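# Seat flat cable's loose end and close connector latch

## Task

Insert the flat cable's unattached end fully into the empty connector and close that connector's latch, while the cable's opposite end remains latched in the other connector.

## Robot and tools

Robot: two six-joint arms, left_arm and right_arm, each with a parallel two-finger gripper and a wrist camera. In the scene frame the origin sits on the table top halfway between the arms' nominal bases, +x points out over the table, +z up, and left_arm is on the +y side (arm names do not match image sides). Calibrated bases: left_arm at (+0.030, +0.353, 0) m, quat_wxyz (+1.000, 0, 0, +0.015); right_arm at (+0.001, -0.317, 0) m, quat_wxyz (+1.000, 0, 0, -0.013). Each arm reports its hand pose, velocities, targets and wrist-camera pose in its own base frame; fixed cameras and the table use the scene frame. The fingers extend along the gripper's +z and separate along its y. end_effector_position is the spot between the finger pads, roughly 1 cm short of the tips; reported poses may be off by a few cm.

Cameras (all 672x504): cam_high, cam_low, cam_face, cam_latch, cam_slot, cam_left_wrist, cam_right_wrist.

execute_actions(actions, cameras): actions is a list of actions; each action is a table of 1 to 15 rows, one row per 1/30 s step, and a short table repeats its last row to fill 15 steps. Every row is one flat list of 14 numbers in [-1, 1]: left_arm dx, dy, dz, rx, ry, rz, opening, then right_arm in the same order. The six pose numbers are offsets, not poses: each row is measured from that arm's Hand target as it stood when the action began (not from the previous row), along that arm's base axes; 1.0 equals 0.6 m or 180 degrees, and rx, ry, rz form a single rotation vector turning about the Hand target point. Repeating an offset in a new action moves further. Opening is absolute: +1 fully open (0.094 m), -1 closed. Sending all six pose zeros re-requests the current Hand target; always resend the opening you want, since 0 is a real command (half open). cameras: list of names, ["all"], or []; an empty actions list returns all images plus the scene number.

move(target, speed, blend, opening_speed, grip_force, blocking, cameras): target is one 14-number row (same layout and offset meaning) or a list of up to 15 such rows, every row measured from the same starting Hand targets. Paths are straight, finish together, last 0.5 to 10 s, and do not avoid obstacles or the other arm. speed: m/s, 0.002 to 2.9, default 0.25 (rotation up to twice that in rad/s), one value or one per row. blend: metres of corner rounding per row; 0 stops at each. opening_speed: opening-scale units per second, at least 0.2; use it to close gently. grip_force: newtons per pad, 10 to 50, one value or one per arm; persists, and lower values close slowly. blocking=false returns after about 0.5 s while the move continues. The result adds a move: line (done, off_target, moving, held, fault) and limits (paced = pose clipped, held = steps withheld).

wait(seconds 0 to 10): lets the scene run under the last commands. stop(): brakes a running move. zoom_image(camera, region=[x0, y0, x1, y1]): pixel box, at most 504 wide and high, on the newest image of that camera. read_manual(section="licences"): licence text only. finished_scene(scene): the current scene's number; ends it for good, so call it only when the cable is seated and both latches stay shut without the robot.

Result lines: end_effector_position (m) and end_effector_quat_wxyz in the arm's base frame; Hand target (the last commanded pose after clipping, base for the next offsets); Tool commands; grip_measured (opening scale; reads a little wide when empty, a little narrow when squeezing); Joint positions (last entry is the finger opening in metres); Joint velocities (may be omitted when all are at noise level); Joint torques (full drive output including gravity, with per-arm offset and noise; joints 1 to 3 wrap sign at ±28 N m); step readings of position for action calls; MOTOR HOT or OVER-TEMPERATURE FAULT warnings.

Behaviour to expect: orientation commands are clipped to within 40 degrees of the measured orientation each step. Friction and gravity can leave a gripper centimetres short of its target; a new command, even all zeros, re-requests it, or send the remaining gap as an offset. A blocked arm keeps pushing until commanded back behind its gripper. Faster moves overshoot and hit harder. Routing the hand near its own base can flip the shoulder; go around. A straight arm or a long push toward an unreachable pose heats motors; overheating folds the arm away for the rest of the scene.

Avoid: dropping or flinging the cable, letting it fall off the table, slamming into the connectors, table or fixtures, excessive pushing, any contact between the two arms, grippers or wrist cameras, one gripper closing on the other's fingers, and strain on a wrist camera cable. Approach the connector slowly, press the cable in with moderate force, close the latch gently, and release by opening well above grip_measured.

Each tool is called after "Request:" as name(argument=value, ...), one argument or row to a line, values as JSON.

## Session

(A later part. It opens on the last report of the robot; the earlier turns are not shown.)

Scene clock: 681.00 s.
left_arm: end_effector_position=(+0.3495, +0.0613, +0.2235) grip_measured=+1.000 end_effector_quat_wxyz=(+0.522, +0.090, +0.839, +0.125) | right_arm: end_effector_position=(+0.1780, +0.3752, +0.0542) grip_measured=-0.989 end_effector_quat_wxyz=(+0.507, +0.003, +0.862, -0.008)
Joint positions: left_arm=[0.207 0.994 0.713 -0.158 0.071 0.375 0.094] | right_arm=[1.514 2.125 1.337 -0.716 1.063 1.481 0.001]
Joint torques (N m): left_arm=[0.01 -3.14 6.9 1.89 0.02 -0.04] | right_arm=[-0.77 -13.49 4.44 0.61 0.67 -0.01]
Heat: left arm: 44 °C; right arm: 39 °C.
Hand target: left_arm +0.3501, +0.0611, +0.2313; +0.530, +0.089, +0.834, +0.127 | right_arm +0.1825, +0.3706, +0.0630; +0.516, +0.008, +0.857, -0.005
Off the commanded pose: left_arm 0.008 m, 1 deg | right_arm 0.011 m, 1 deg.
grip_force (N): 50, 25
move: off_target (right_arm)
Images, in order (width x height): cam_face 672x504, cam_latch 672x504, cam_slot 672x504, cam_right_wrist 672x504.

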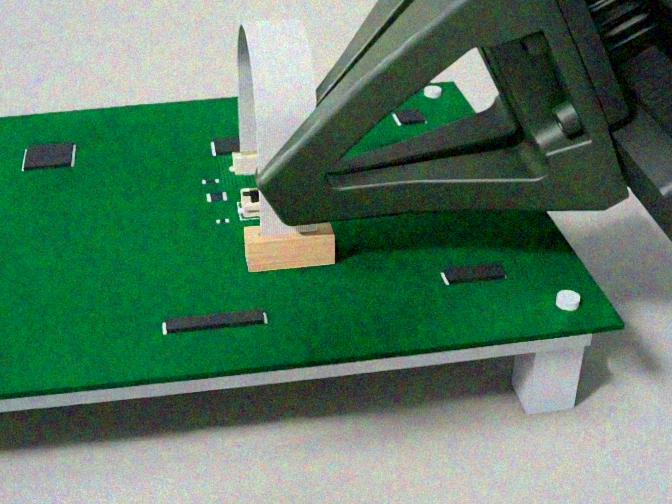

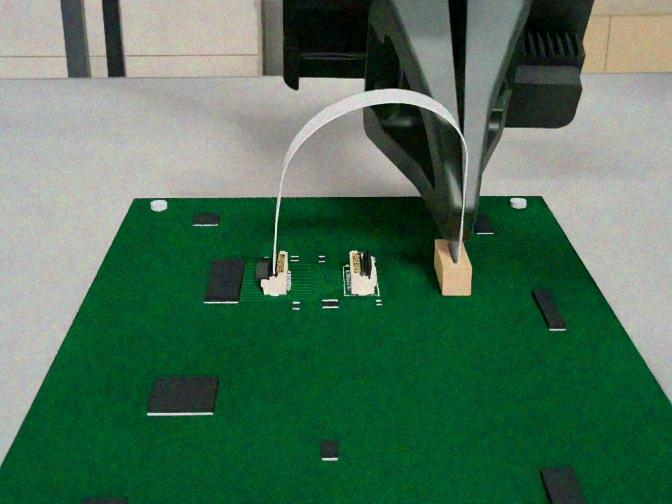

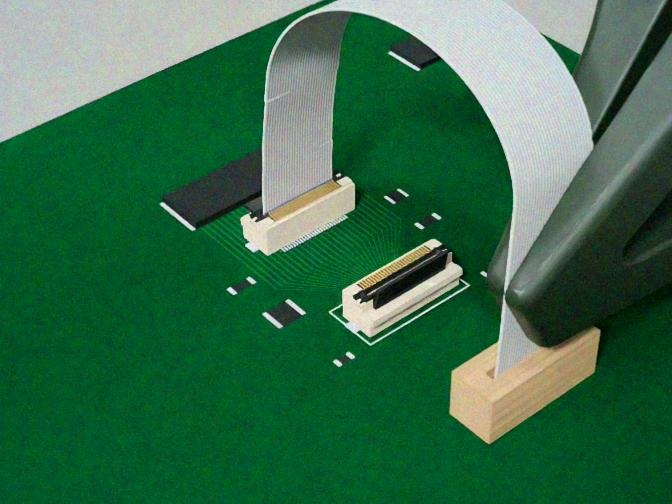

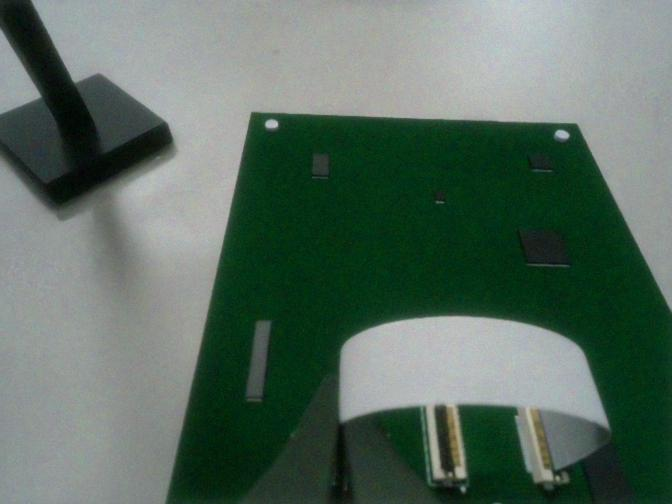

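Request:
move(
  target=[0,0,0,0,0,0,1,0,0,0.04,0,0,0,-1],
  speed=0.05,
  cameras=["cam_right_wrist","cam_latch","cam_slot","cam_face"],
)

Scene clock: 692.97 s.
left_arm: end_effector_position=(+0.3495, +0.0613, +0.2235) grip_measured=+1.000 end_effector_quat_wxyz=(+0.522, +0.090, +0.839, +0.125) | right_arm: end_effector_position=(+0.1777, +0.3692, +0.0706) grip_measured=-0.989 end_effector_quat_wxyz=(+0.507, +0.000, +0.862, -0.012)
Joint positions: left_arm=[0.207 0.994 0.713 -0.158 0.071 0.375 0.094] | right_arm=[1.514 2.078 1.337 -0.771 1.063 1.48 0.001]
Joint torques (N m): left_arm=[-0.02 -3.12 6.89 1.89 0.02 -0.04] | right_arm=[-0.75 -13.18 8.09 0.27 0.68 -0.04]
Heat: left arm: 44 °C; right arm: 39 °C.
Hand target: left_arm +0.3501, +0.0611, +0.2313; +0.530, +0.089, +0.834, +0.127 | right_arm +0.1825, +0.3706, +0.0870; +0.516, +0.008, +0.857, -0.005
Off the commanded pose: left_arm 0.008 m, 1 deg | right_arm 0.017 m, 2 deg.
grip_force (N): 50, 25
move: off_target (right_arm)
Images, in order (width x height): cam_face 672x504, cam_latch 672x504, cam_slot 672x504, cam_right_wrist 672x504.

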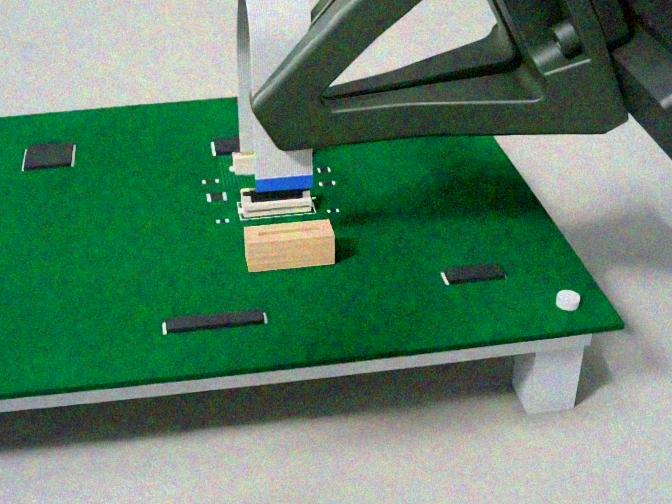

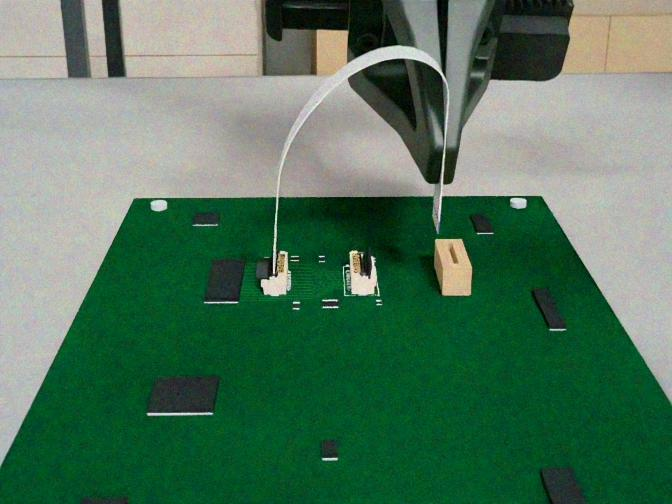

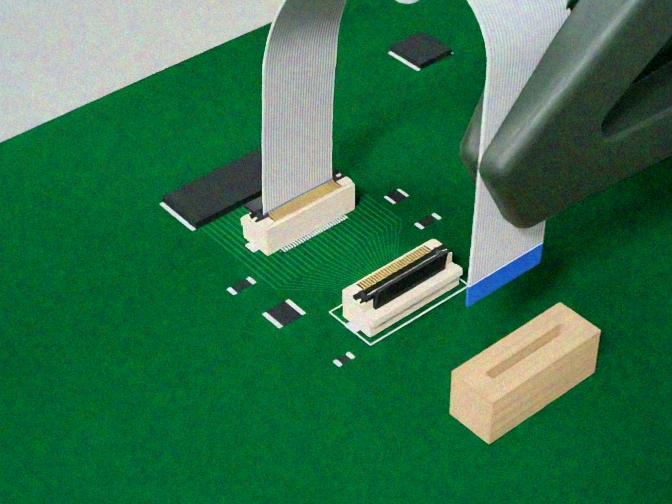

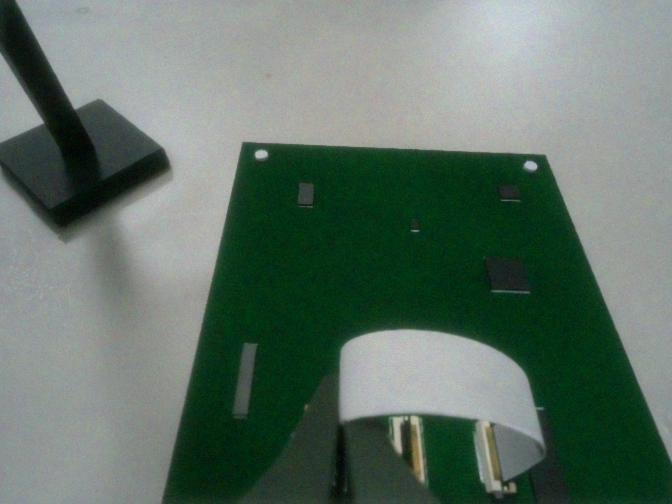

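Request:
zoom_image(
  camera="cam_right_wrist",
  region=[280, 310, 580, 504],
)

Request:
zoom_image(
  camera="cam_latch",
  region=[320, 160, 500, 310],
)

Request:
zoom_image(
  camera="cam_face",
  region=[200, 90, 380, 280],
)

Scaled by 1.680 from the camera's 672x504 image, which has a finer 960x720 frame.

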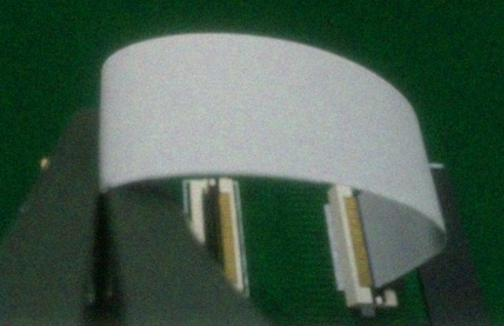

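Scaled by 2.800 from the camera's 672x504 image, which has a finer 960x720 frame.

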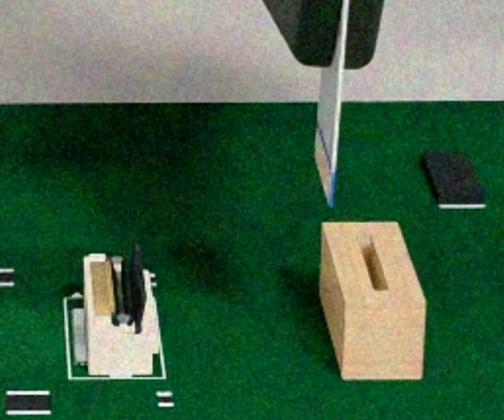

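Scaled by 2.653 from the camera's 672x504 image, which has a finer 960x720 frame.

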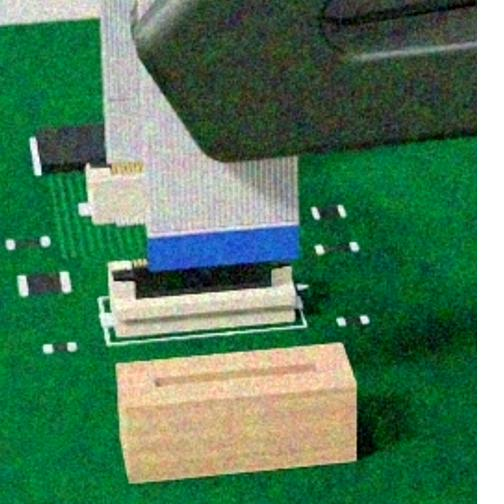

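Request:
move(
  target=[0,0,0,0,0,0,1,-0.0007,-0.0283,0,0.015,0,0,-1],
  speed=0.03,
  cameras=["cam_right_wrist","cam_latch","cam_slot","cam_face"],
)

Request:
zoom_image(
  camera="cam_latch",
  region=[320, 160, 500, 310],
)

Request:
zoom_image(
  camera="cam_face",
  region=[200, 90, 380, 280],
)

Request:
zoom_image(
  camera="cam_slot",
  region=[300, 150, 500, 350],
)

Scene clock: 782.00 s.
left_arm: end_effector_position=(+0.3495, +0.0613, +0.2235) grip_measured=+1.000 end_effector_quat_wxyz=(+0.522, +0.090, +0.839, +0.125) | right_arm: end_effector_position=(+0.1786, +0.3586, +0.0797) grip_measured=-0.989 end_effector_quat_wxyz=(+0.508, +0.016, +0.861, +0.012)
Joint positions: left_arm=[0.207 0.994 0.713 -0.158 0.071 0.375 0.094] | right_arm=[1.51 1.999 1.253 -0.706 1.063 1.478 0.001]
Joint torques (N m): left_arm=[-0.01 -3.14 6.89 1.89 0.02 -0.04] | right_arm=[-0.65 -12.62 4.56 0.65 0.6 -0.06]
Heat: left arm: 44 °C; right arm: 38 °C.
Hand target: left_arm +0.3501, +0.0611, +0.2313; +0.530, +0.089, +0.834, +0.127 | right_arm +0.1820, +0.3536, +0.0870; +0.515, +0.021, +0.857, +0.015
Off the commanded pose: left_arm 0.008 m, 1 deg | right_arm 0.009 m, 1 deg.
grip_force (N): 50, 25
move: done
Images, in order (width x height): cam_face 672x504, cam_latch 672x504, cam_slot 672x504, cam_right_wrist 672x504.

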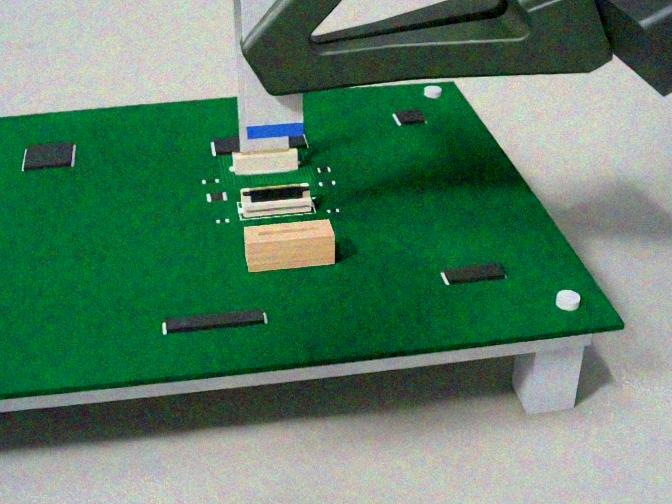

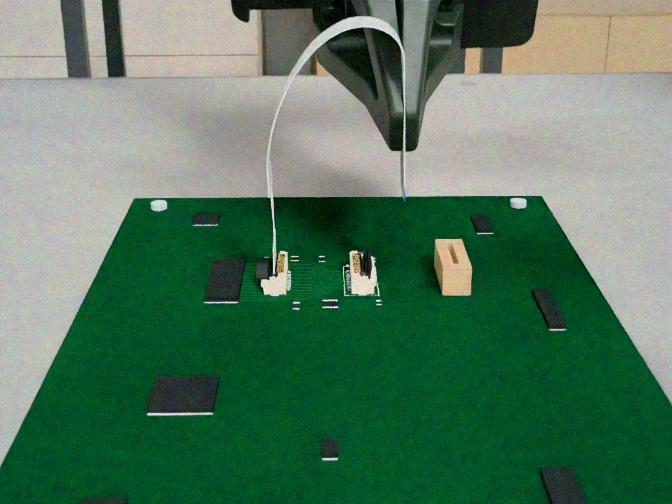

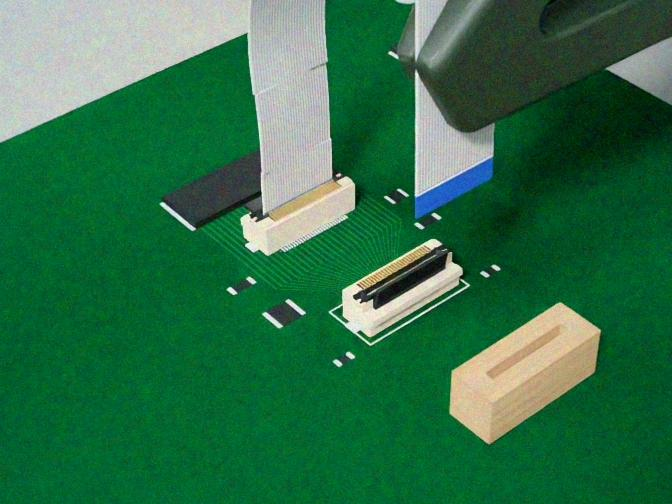

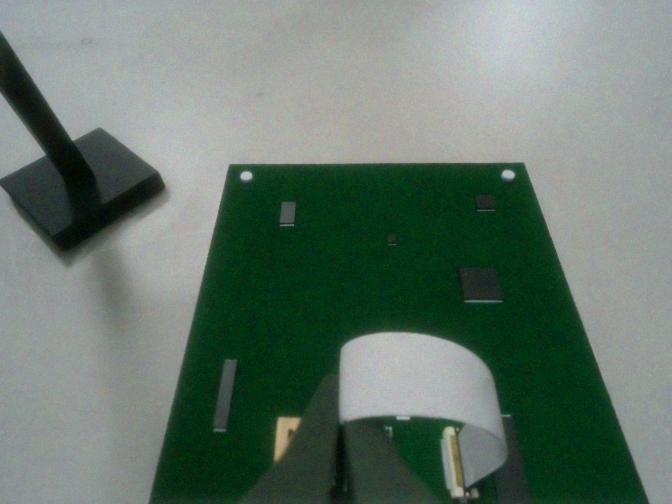

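Scaled by 2.800 from the camera's 672x504 image, which has a finer 960x720 frame.

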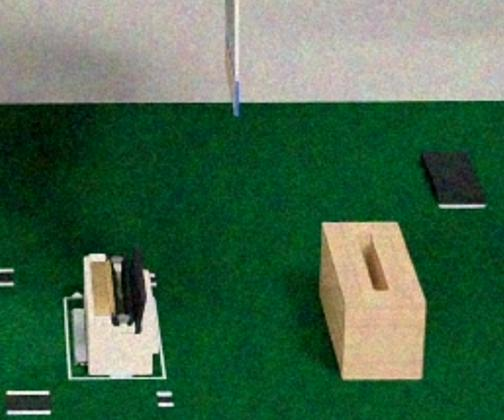

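Scaled by 2.653 from the camera's 672x504 image, which has a finer 960x720 frame.

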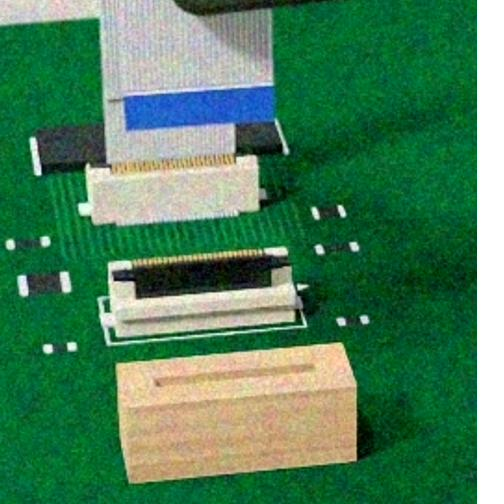

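Scaled by 2.520 from the camera's 672x504 image, which has a finer 960x720 frame.

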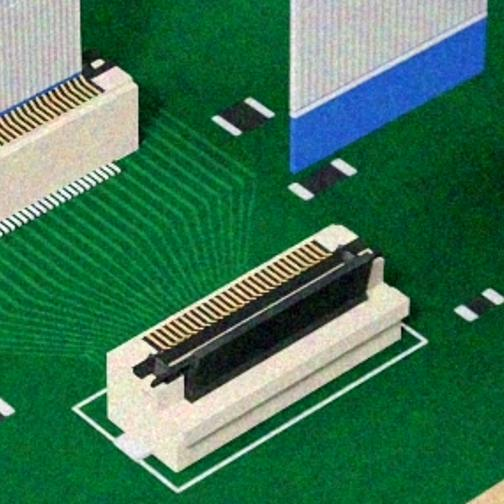

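Request:
zoom_image(
  camera="cam_face",
  region=[225, 115, 325, 225],
)

Request:
zoom_image(
  camera="cam_slot",
  region=[400, 140, 510, 240],
)

Scaled by 4.582 from the camera's 672x504 image, which has a finer 960x720 frame.

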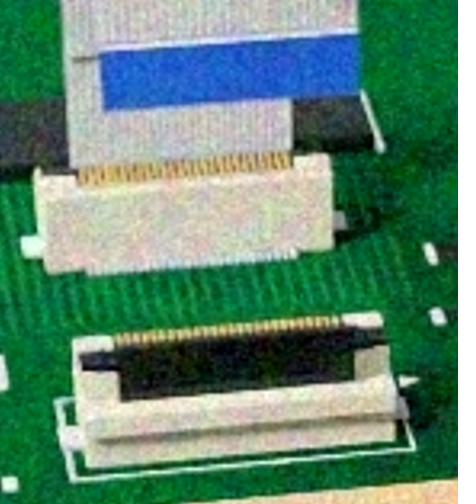

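Scaled by 4.582 from the camera's 672x504 image, which has a finer 960x720 frame.

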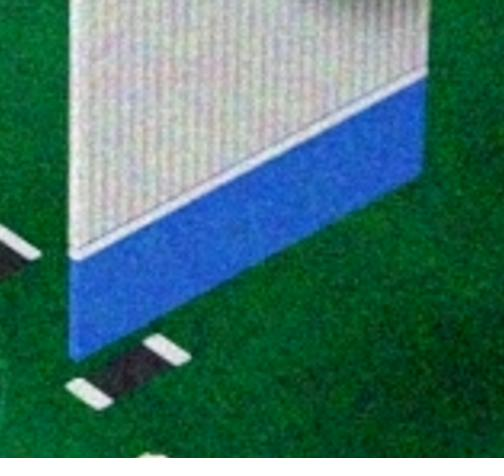

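Request:
zoom_image(
  camera="cam_slot",
  region=[320, 225, 480, 350],
)

Request:
zoom_image(
  camera="cam_slot",
  region=[230, 160, 370, 260],
)

Request:
zoom_image(
  camera="cam_slot",
  region=[440, 290, 620, 450],
)

Scaled by 3.150 from the camera's 672x504 image, which has a finer 960x720 frame.

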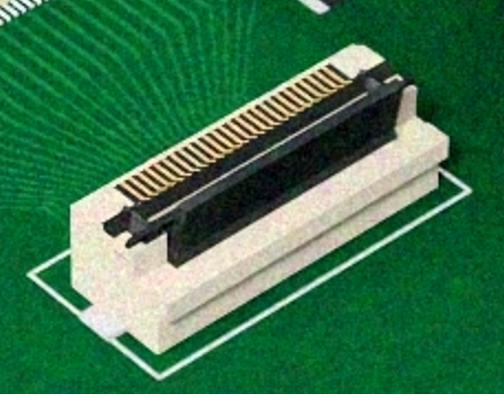

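Scaled by 3.600 from the camera's 672x504 image, which has a finer 960x720 frame.

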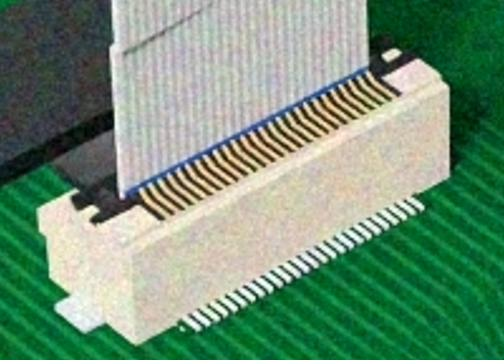

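Scaled by 2.800 from the camera's 672x504 image, which has a finer 960x720 frame.

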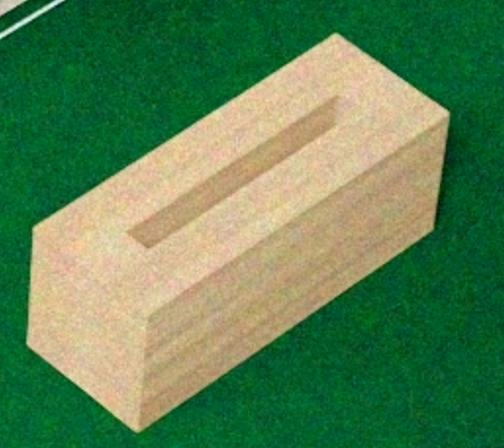

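Request:
move(
  target=[0,0,0,0,0,0,1,0.0003,-0.0185,-0.0167,0,0,0,-1],
  speed=0.03,
  cameras=["cam_right_wrist","cam_latch","cam_slot","cam_face"],
)

Request:
zoom_image(
  camera="cam_latch",
  region=[320, 160, 440, 310],
)

Request:
zoom_image(
  camera="cam_face",
  region=[215, 115, 335, 235],
)

Request:
zoom_image(
  camera="cam_slot",
  region=[310, 170, 490, 350],
)

Scene clock: 864.17 s.
left_arm: end_effector_position=(+0.3495, +0.0613, +0.2235) grip_measured=+1.000 end_effector_quat_wxyz=(+0.522, +0.090, +0.839, +0.125) | right_arm: end_effector_position=(+0.1789, +0.3474, +0.0700) grip_measured=-0.989 end_effector_quat_wxyz=(+0.509, +0.017, +0.861, +0.013)
Joint positions: left_arm=[0.207 0.994 0.713 -0.158 0.071 0.375 0.094] | right_arm=[1.508 1.98 1.179 -0.646 1.063 1.473 0.001]
Joint torques (N m): left_arm=[-0.01 -3.14 6.89 1.89 0.01 -0.04] | right_arm=[-0.57 -12.14 4.63 0.71 0.61 -0.07]
Heat: left arm: 44 °C; right arm: 40 °C.
Hand target: left_arm +0.3501, +0.0611, +0.2313; +0.530, +0.089, +0.834, +0.127 | right_arm +0.1822, +0.3424, +0.0770; +0.515, +0.021, +0.857, +0.015
Off the commanded pose: left_arm 0.008 m, 1 deg | right_arm 0.009 m, 1 deg.
grip_force (N): 50, 25
move: done
Images, in order (width x height): cam_face 672x504, cam_latch 672x504, cam_slot 672x504, cam_right_wrist 672x504.

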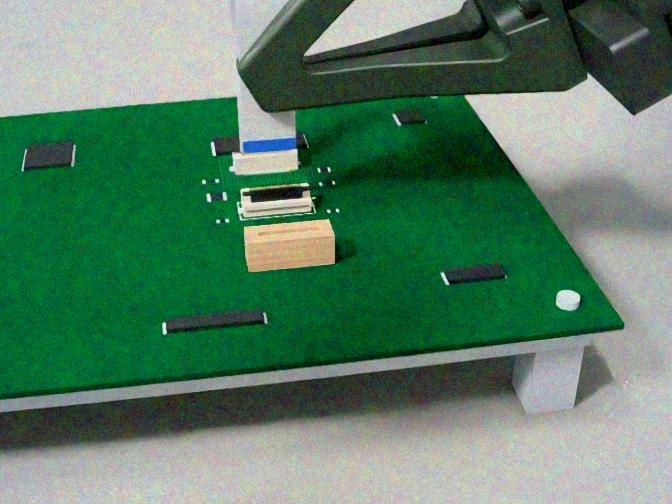

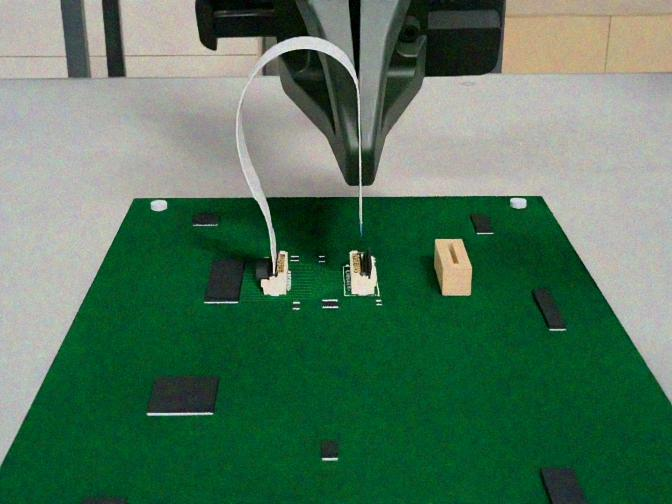

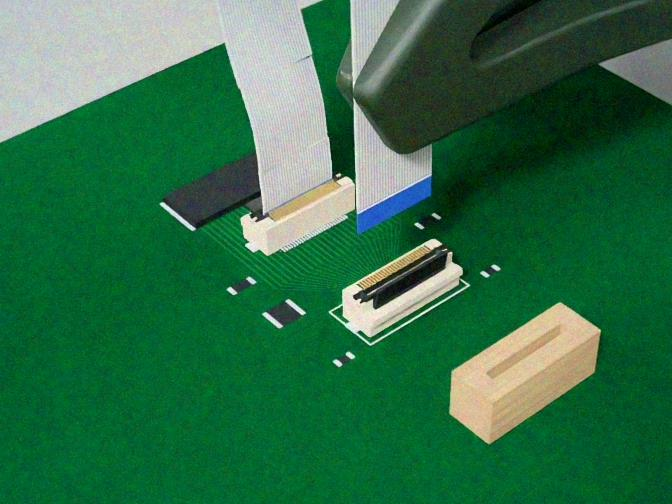

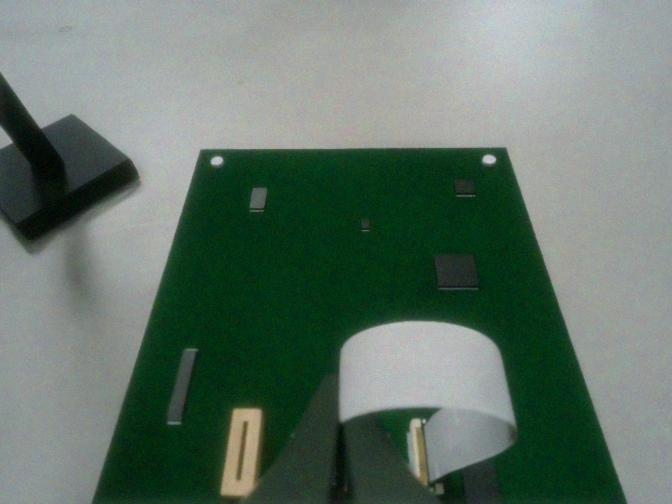

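Scaled by 3.360 from the camera's 672x504 image, which has a finer 960x720 frame.

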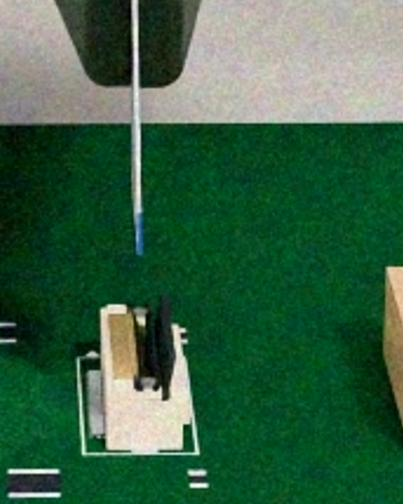

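Scaled by 4.200 from the camera's 672x504 image, which has a finer 960x720 frame.

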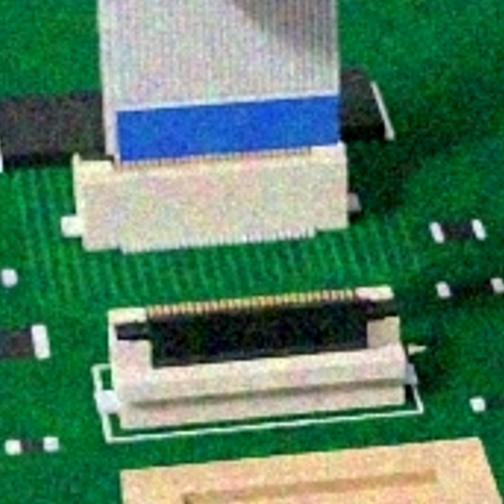

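Scaled by 2.800 from the camera's 672x504 image, which has a finer 960x720 frame.

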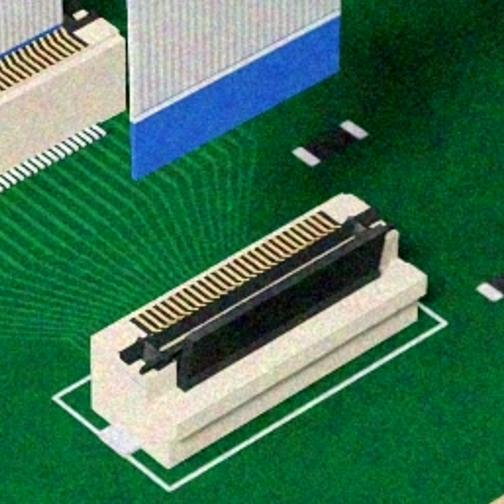

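Request:
move(
  target=[0,0,0,0,0,0,1,-0.0017,0.0017,-0.0067,-0.0083,0,0,-1],
  speed=0.03,
  cameras=["cam_right_wrist","cam_latch","cam_slot","cam_face"],
)

Request:
zoom_image(
  camera="cam_latch",
  region=[320, 160, 440, 310],
)

Request:
zoom_image(
  camera="cam_face",
  region=[215, 115, 335, 235],
)

Request:
zoom_image(
  camera="cam_slot",
  region=[310, 170, 490, 350],
)

Scene clock: 926.73 s.
left_arm: end_effector_position=(+0.3495, +0.0613, +0.2235) grip_measured=+1.000 end_effector_quat_wxyz=(+0.522, +0.090, +0.839, +0.125) | right_arm: end_effector_position=(+0.1789, +0.3475, +0.0700) grip_measured=-0.989 end_effector_quat_wxyz=(+0.509, +0.017, +0.861, +0.013)
Joint positions: left_arm=[0.207 0.994 0.713 -0.158 0.071 0.375 0.094] | right_arm=[1.508 1.98 1.179 -0.645 1.063 1.473 0.001]
Joint torques (N m): left_arm=[-0.03 -3.14 6.89 1.89 0.02 -0.05] | right_arm=[-0.4 -9.88 6.35 0.36 0.67 -0.07]
Heat: left arm: 44 °C; right arm: 41 °C.
Hand target: left_arm +0.3501, +0.0611, +0.2313; +0.530, +0.089, +0.834, +0.127 | right_arm +0.1812, +0.3435, +0.0729; +0.516, +0.014, +0.857, +0.004
Off the commanded pose: left_arm 0.008 m, 1 deg | right_arm 0.005 m, 1 deg.
grip_force (N): 50, 25
move: done
Images, in order (width x height): cam_face 672x504, cam_latch 672x504, cam_slot 672x504, cam_right_wrist 672x504.

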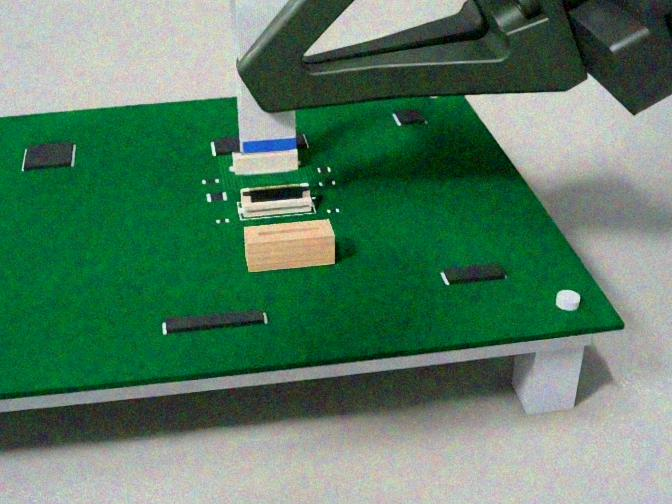

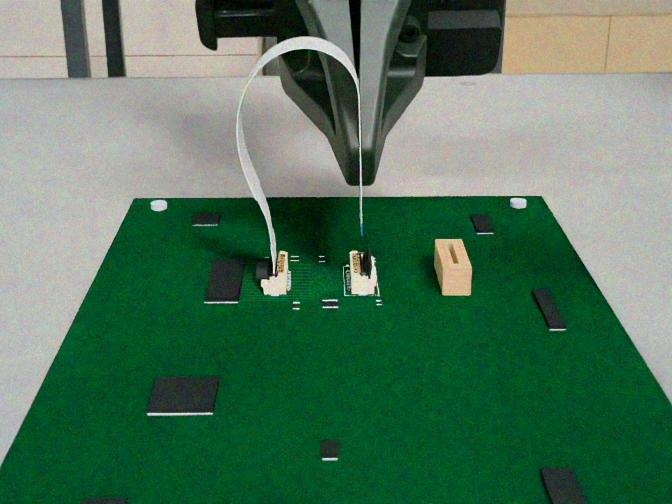

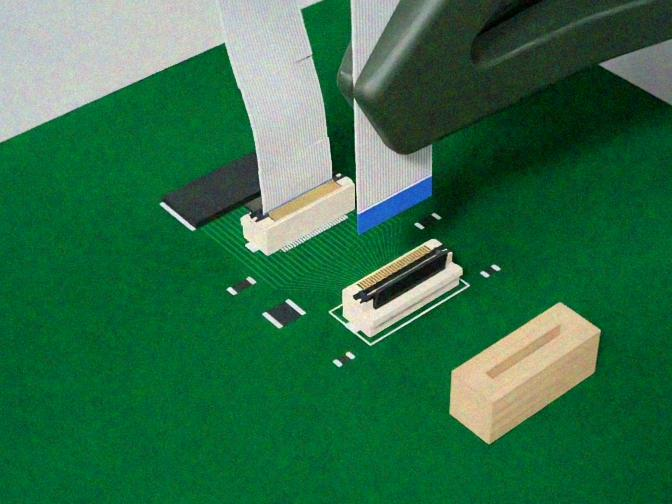

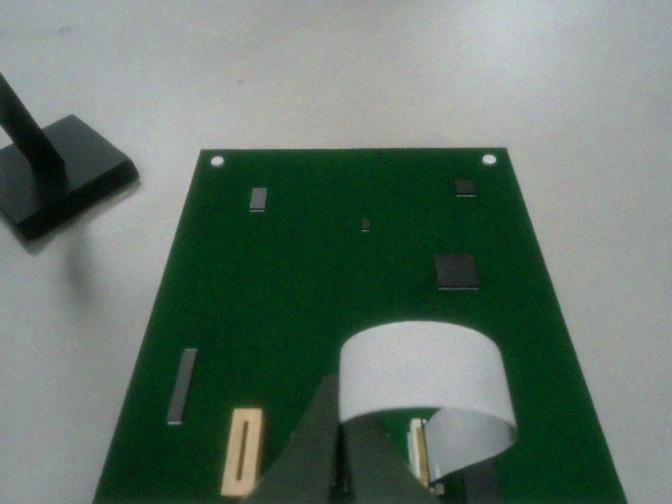

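Scaled by 3.360 from the camera's 672x504 image, which has a finer 960x720 frame.

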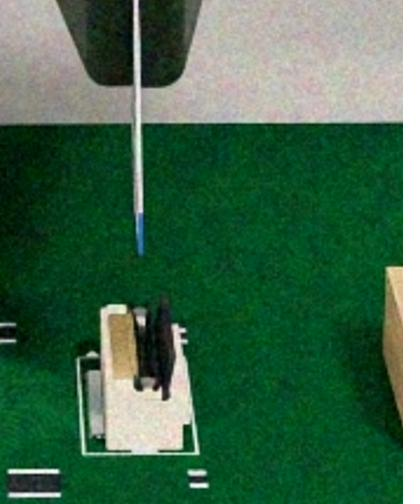

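Scaled by 4.200 from the camera's 672x504 image, which has a finer 960x720 frame.

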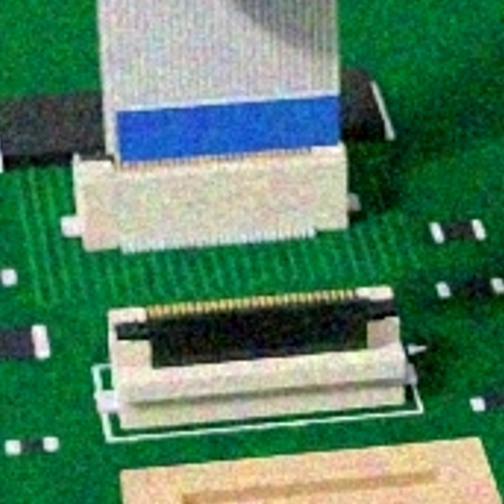

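Scaled by 2.800 from the camera's 672x504 image, which has a finer 960x720 frame.

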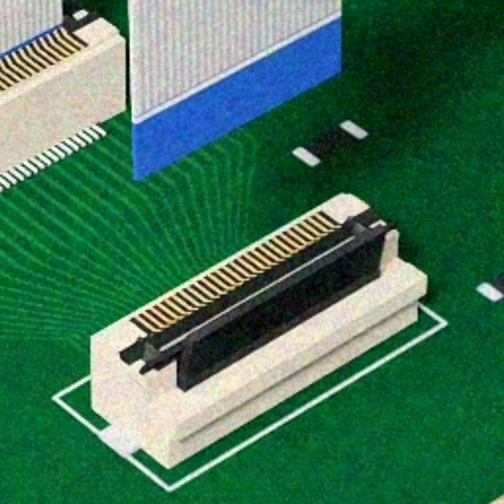

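Request:
move(
  target=[0,0,0,0,0,0,1,-0.01,0.0,0,0,0,0,-1],
  speed=0.03,
  cameras=[],
)

Scene clock: 955.27 s.
left_arm: end_effector_position=(+0.3495, +0.0613, +0.2235) grip_measured=+1.000 end_effector_quat_wxyz=(+0.522, +0.090, +0.839, +0.125) | right_arm: end_effector_position=(+0.1760, +0.3437, +0.0695) grip_measured=-0.989 end_effector_quat_wxyz=(+0.508, +0.016, +0.861, +0.007)
Joint positions: left_arm=[0.207 0.994 0.713 -0.158 0.071 0.375 0.094] | right_arm=[1.515 1.98 1.179 -0.678 1.063 1.499 0.001]
Joint torques (N m): left_arm=[-0.01 -3.14 6.89 1.89 0.02 -0.04] | right_arm=[0.34 -9.29 7.05 0.37 0.69 0.05]
Heat: left arm: 44 °C; right arm: 40 °C.
Hand target: left_arm +0.3501, +0.0611, +0.2313; +0.530, +0.089, +0.834, +0.127 | right_arm +0.1753, +0.3434, +0.0729; +0.516, +0.014, +0.857, +0.004
Off the commanded pose: left_arm 0.008 m, 1 deg | right_arm 0.004 m, 1 deg.
grip_force (N): 50, 25
move: done
No camera images: "cameras" was empty.

Request:
move(
  target=[0,0,0,0,0,0,1,0.005,0.01,0.02,0,0,0,-1],
  speed=0.03,
  cameras=[],
)

Scene clock: 976.67 s.
left_arm: end_effector_position=(+0.3495, +0.0613, +0.2235) grip_measured=+1.000 end_effector_quat_wxyz=(+0.522, +0.090, +0.839, +0.125) | right_arm: end_effector_position=(+0.1761, +0.3459, +0.0754) grip_measured=-0.989 end_effector_quat_wxyz=(+0.508, +0.013, +0.861, +0.003)
Joint positions: left_arm=[0.207 0.994 0.713 -0.158 0.071 0.375 0.094] | right_arm=[1.515 1.98 1.207 -0.715 1.063 1.496 0.001]
Joint torques (N m): left_arm=[-0.02 -3.12 6.89 1.89 0.02 -0.04] | right_arm=[-0.27 -10.09 8.84 0.32 0.68 -0.05]
Heat: left arm: 44 °C; right arm: 39 °C.
Hand target: left_arm +0.3501, +0.0611, +0.2313; +0.530, +0.089, +0.834, +0.127 | right_arm +0.1783, +0.3495, +0.0850; +0.516, +0.014, +0.857, +0.004
Off the commanded pose: left_arm 0.008 m, 1 deg | right_arm 0.010 m, 1 deg.
grip_force (N): 50, 25
move: done
No camera images: "cameras" was empty.

Request:
move(
  target=[
    [0,0,0,0,0,0,1,0.006,0.002,0.01,0,0,0,-1],
    [0,0,0,0,0,0,1,0.006,0.004,-0.012,0,0,0,-1],
  ],
  speed=0.03,
  cameras=[],
)

Scene clock: 1006.23 s.
left_arm: end_effector_position=(+0.3495, +0.0613, +0.2235) grip_measured=+1.000 end_effector_quat_wxyz=(+0.522, +0.090, +0.839, +0.125) | right_arm: end_effector_position=(+0.1780, +0.3502, +0.0780) grip_measured=-0.989 end_effector_quat_wxyz=(+0.508, +0.013, +0.861, +0.007)
Joint positions: left_arm=[0.207 0.994 0.713 -0.158 0.071 0.375 0.094] | right_arm=[1.511 1.98 1.218 -0.702 1.063 1.477 0.001]
Joint torques (N m): left_arm=[-0.01 -3.14 6.9 1.89 0.02 -0.04] | right_arm=[-0.65 -8.36 7.35 0.64 0.64 -0.07]
Heat: left arm: 44 °C; right arm: 39 °C.
Hand target: left_arm +0.3501, +0.0611, +0.2313; +0.530, +0.089, +0.834, +0.127 | right_arm +0.1818, +0.3519, +0.0778; +0.516, +0.014, +0.857, +0.004
Off the commanded pose: left_arm 0.008 m, 1 deg | right_arm 0.004 m, 1 deg.
grip_force (N): 50, 25
move: done
No camera images: "cameras" was empty.

Request:
move(
  target=[0,0,0,0,0,0,1,0.0,-0.003,-0.0134,0,0,0,-1],
  speed=0.03,
  cameras=[],
)

Scene clock: 1014.07 s.
left_arm: end_effector_position=(+0.3495, +0.0613, +0.2235) grip_measured=+1.000 end_effector_quat_wxyz=(+0.522, +0.090, +0.839, +0.125) | right_arm: end_effector_position=(+0.1783, +0.3550, +0.0771) grip_measured=-0.989 end_effector_quat_wxyz=(+0.509, +0.019, +0.861, +0.019)
Joint positions: left_arm=[0.207 0.994 0.713 -0.158 0.071 0.375 0.094] | right_arm=[1.511 1.984 1.218 -0.67 1.063 1.477 0.001]
Joint torques (N m): left_arm=[-0.02 -3.12 6.87 1.89 0.02 -0.04] | right_arm=[-0.47 -7.9 5.33 0.68 0.69 -0.04]
Heat: left arm: 44 °C; right arm: 39 °C.
Hand target: left_arm +0.3501, +0.0611, +0.2313; +0.530, +0.089, +0.834, +0.127 | right_arm +0.1818, +0.3501, +0.0697; +0.516, +0.014, +0.857, +0.004
Off the commanded pose: left_arm 0.008 m, 1 deg | right_arm 0.009 m, 2 deg.
grip_force (N): 50, 25
move: done
No camera images: "cameras" was empty.

Request:
move(
  target=[0,0,0,0,0,0,1,0.0,-0.003,-0.01,0,0,0,-1],
  speed=0.03,
  cameras=[],
)

Scene clock: 1042.27 s.
left_arm: end_effector_position=(+0.3495, +0.0613, +0.2235) grip_measured=+1.000 end_effector_quat_wxyz=(+0.522, +0.090, +0.839, +0.125) | right_arm: end_effector_position=(+0.1783, +0.3552, +0.0723) grip_measured=-0.989 end_effector_quat_wxyz=(+0.509, +0.021, +0.860, +0.021)
Joint positions: left_arm=[0.207 0.994 0.713 -0.158 0.071 0.375 0.094] | right_arm=[1.511 1.992 1.206 -0.645 1.063 1.477 0.001]
Joint torques (N m): left_arm=[-0.01 -3.14 6.9 1.89 0.02 -0.04] | right_arm=[-0.58 -8.05 4.79 0.68 0.63 -0.03]
Heat: left arm: 44 °C; right arm: 38 °C.
Hand target: left_arm +0.3501, +0.0611, +0.2313; +0.530, +0.089, +0.834, +0.127 | right_arm +0.1818, +0.3483, +0.0637; +0.516, +0.014, +0.857, +0.004
Off the commanded pose: left_arm 0.008 m, 1 deg | right_arm 0.012 m, 2 deg.
grip_force (N): 50, 25
move: off_target (right_arm)
No camera images: "cameras" was empty.

Request:
move(
  target=[0,0,0,0,0,0,1,0.0,-0.015,0.0,-0.005,0,0,-1],
  speed=0.03,
  cameras=[],
)

Scene clock: 1063.73 s.
left_arm: end_effector_position=(+0.3495, +0.0613, +0.2235) grip_measured=+1.000 end_effector_quat_wxyz=(+0.522, +0.090, +0.839, +0.125) | right_arm: end_effector_position=(+0.1777, +0.3463, +0.0649) grip_measured=-0.989 end_effector_quat_wxyz=(+0.508, +0.012, +0.861, +0.007)
Joint positions: left_arm=[0.207 0.994 0.713 -0.158 0.071 0.375 0.094] | right_arm=[1.511 1.992 1.174 -0.643 1.063 1.474 0.001]
Joint torques (N m): left_arm=[-0.01 -3.14 6.9 1.89 0.01 -0.04] | right_arm=[-0.8 -9.73 4.63 0.64 0.65 -0.06]
Heat: left arm: 44 °C; right arm: 38 °C.
Hand target: left_arm +0.3501, +0.0611, +0.2313; +0.530, +0.089, +0.834, +0.127 | right_arm +0.1818, +0.3393, +0.0637; +0.516, +0.010, +0.857, -0.003
Off the commanded pose: left_arm 0.008 m, 1 deg | right_arm 0.008 m, 2 deg.
grip_force (N): 50, 25
move: done
No camera images: "cameras" was empty.

Request:
execute_actions(
  actions=[],
  cameras=["cam_latch","cam_face","cam_slot"],
)

Request:
zoom_image(
  camera="cam_latch",
  region=[320, 180, 420, 310],
)

Request:
zoom_image(
  camera="cam_face",
  region=[215, 115, 335, 235],
)

Request:
zoom_image(
  camera="cam_slot",
  region=[310, 170, 490, 350],
)

Scene clock: 1075.30 s.
left_arm: end_effector_position=(+0.3495, +0.0613, +0.2235) grip_measured=+1.000 end_effector_quat_wxyz=(+0.522, +0.090, +0.839, +0.125) | right_arm: end_effector_position=(+0.1777, +0.3463, +0.0649) grip_measured=-0.989 end_effector_quat_wxyz=(+0.508, +0.012, +0.861, +0.007)
Joint positions: left_arm=[0.207 0.994 0.713 -0.158 0.071 0.375 0.094] | right_arm=[1.511 1.992 1.174 -0.643 1.063 1.473 0.001]
Joint velocities: within noise
Joint torques (N m): left_arm=[-0.03 -3.15 6.89 1.89 0.02 -0.04] | right_arm=[-0.7 -9.81 4.62 0.6 0.66 -0.03]
Heat: left arm: 45 °C; right arm: 39 °C.
Hand target: left_arm +0.3501, +0.0611, +0.2313; +0.530, +0.089, +0.834, +0.127 | right_arm +0.1818, +0.3393, +0.0637; +0.516, +0.010, +0.857, -0.003
Tool commands: left_gripper/opening=+1.0 right_gripper/opening=-1.0
Off the commanded pose: left_arm 0.008 m, 1 deg | right_arm 0.008 m, 2 deg.
grip_force (N): 50, 25
Images, in order (width x height): cam_face 672x504, cam_latch 672x504, cam_slot 672x504.

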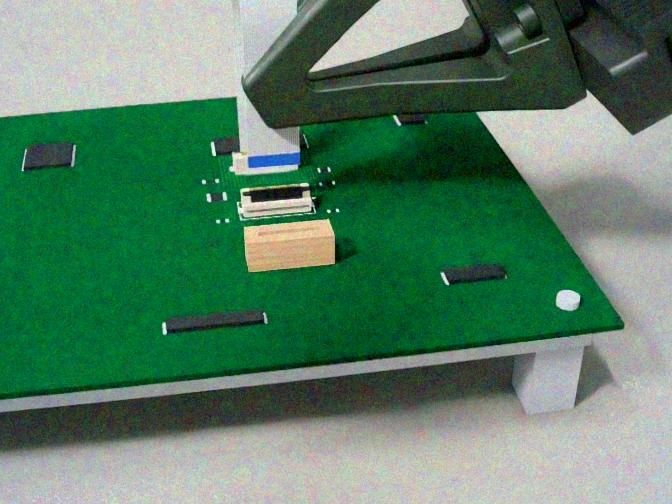

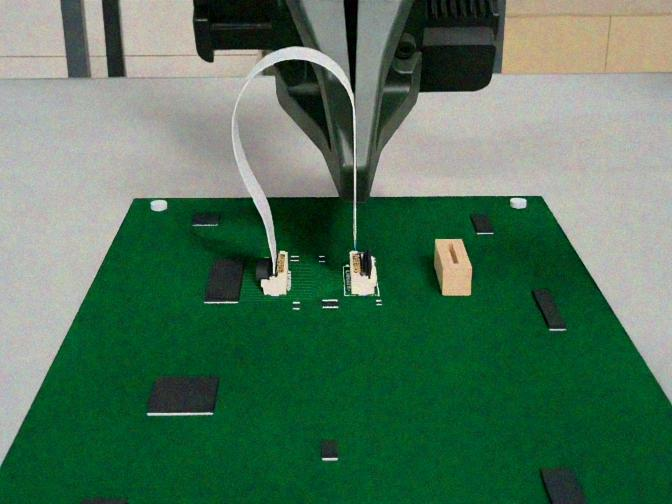

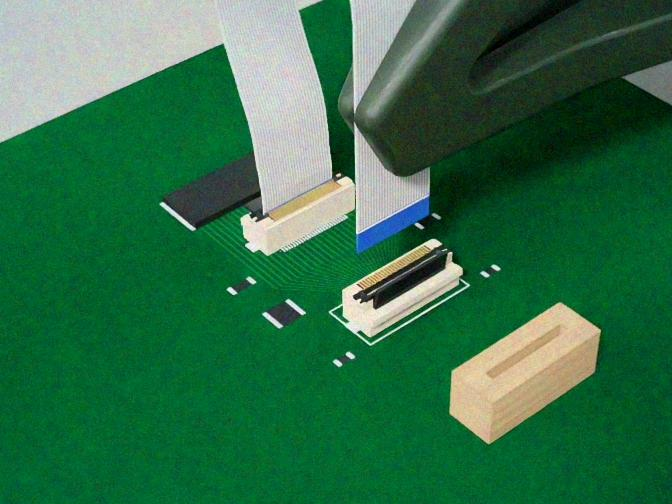

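Scaled by 3.877 from the camera's 672x504 image, which has a finer 960x720 frame.

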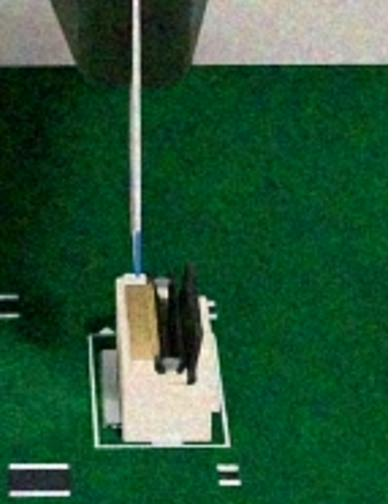

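Scaled by 4.200 from the camera's 672x504 image, which has a finer 960x720 frame.

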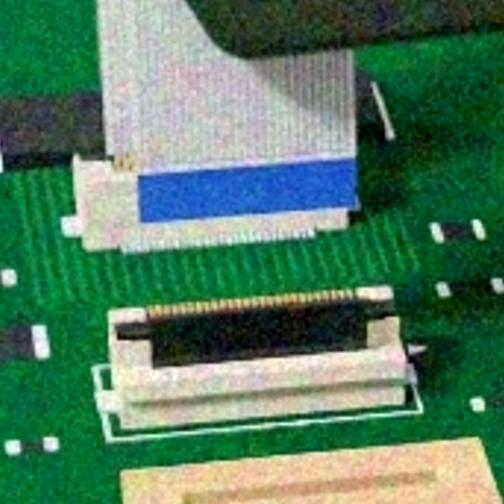

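Scaled by 2.800 from the camera's 672x504 image, which has a finer 960x720 frame.

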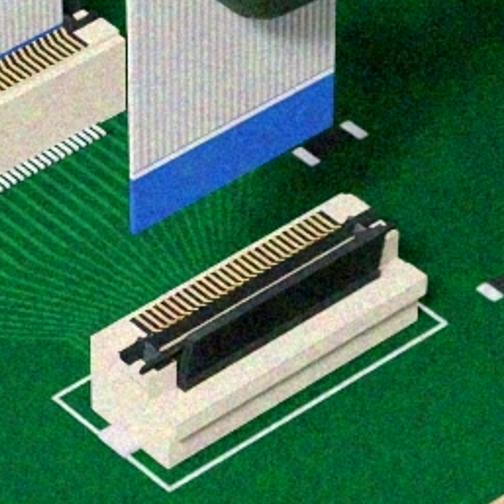

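Request:
move(
  target=[0,0,0,0,0,0,1,0.0005,0.003,-0.0067,0,0,0,-1],
  speed=0.02,
  cameras=[],
)

Scene clock: 1098.17 s.
left_arm: end_effector_position=(+0.3495, +0.0613, +0.2235) grip_measured=+1.000 end_effector_quat_wxyz=(+0.522, +0.090, +0.839, +0.125) | right_arm: end_effector_position=(+0.1786, +0.3474, +0.0651) grip_measured=-0.989 end_effector_quat_wxyz=(+0.508, +0.015, +0.861, +0.011)
Joint positions: left_arm=[0.207 0.994 0.713 -0.158 0.071 0.375 0.094] | right_arm=[1.508 1.992 1.174 -0.634 1.063 1.473 0.001]
Joint torques (N m): left_arm=[-0.02 -3.14 6.89 1.89 0.02 -0.04] | right_arm=[-0.46 -8.65 4.78 0.64 0.65 -0.03]
Heat: left arm: 45 °C; right arm: 39 °C.
Hand target: left_arm +0.3501, +0.0611, +0.2313; +0.530, +0.089, +0.834, +0.127 | right_arm +0.1822, +0.3411, +0.0597; +0.516, +0.010, +0.857, -0.003
Off the commanded pose: left_arm 0.008 m, 1 deg | right_arm 0.009 m, 2 deg.
grip_force (N): 50, 25
move: done
No camera images: "cameras" was empty.


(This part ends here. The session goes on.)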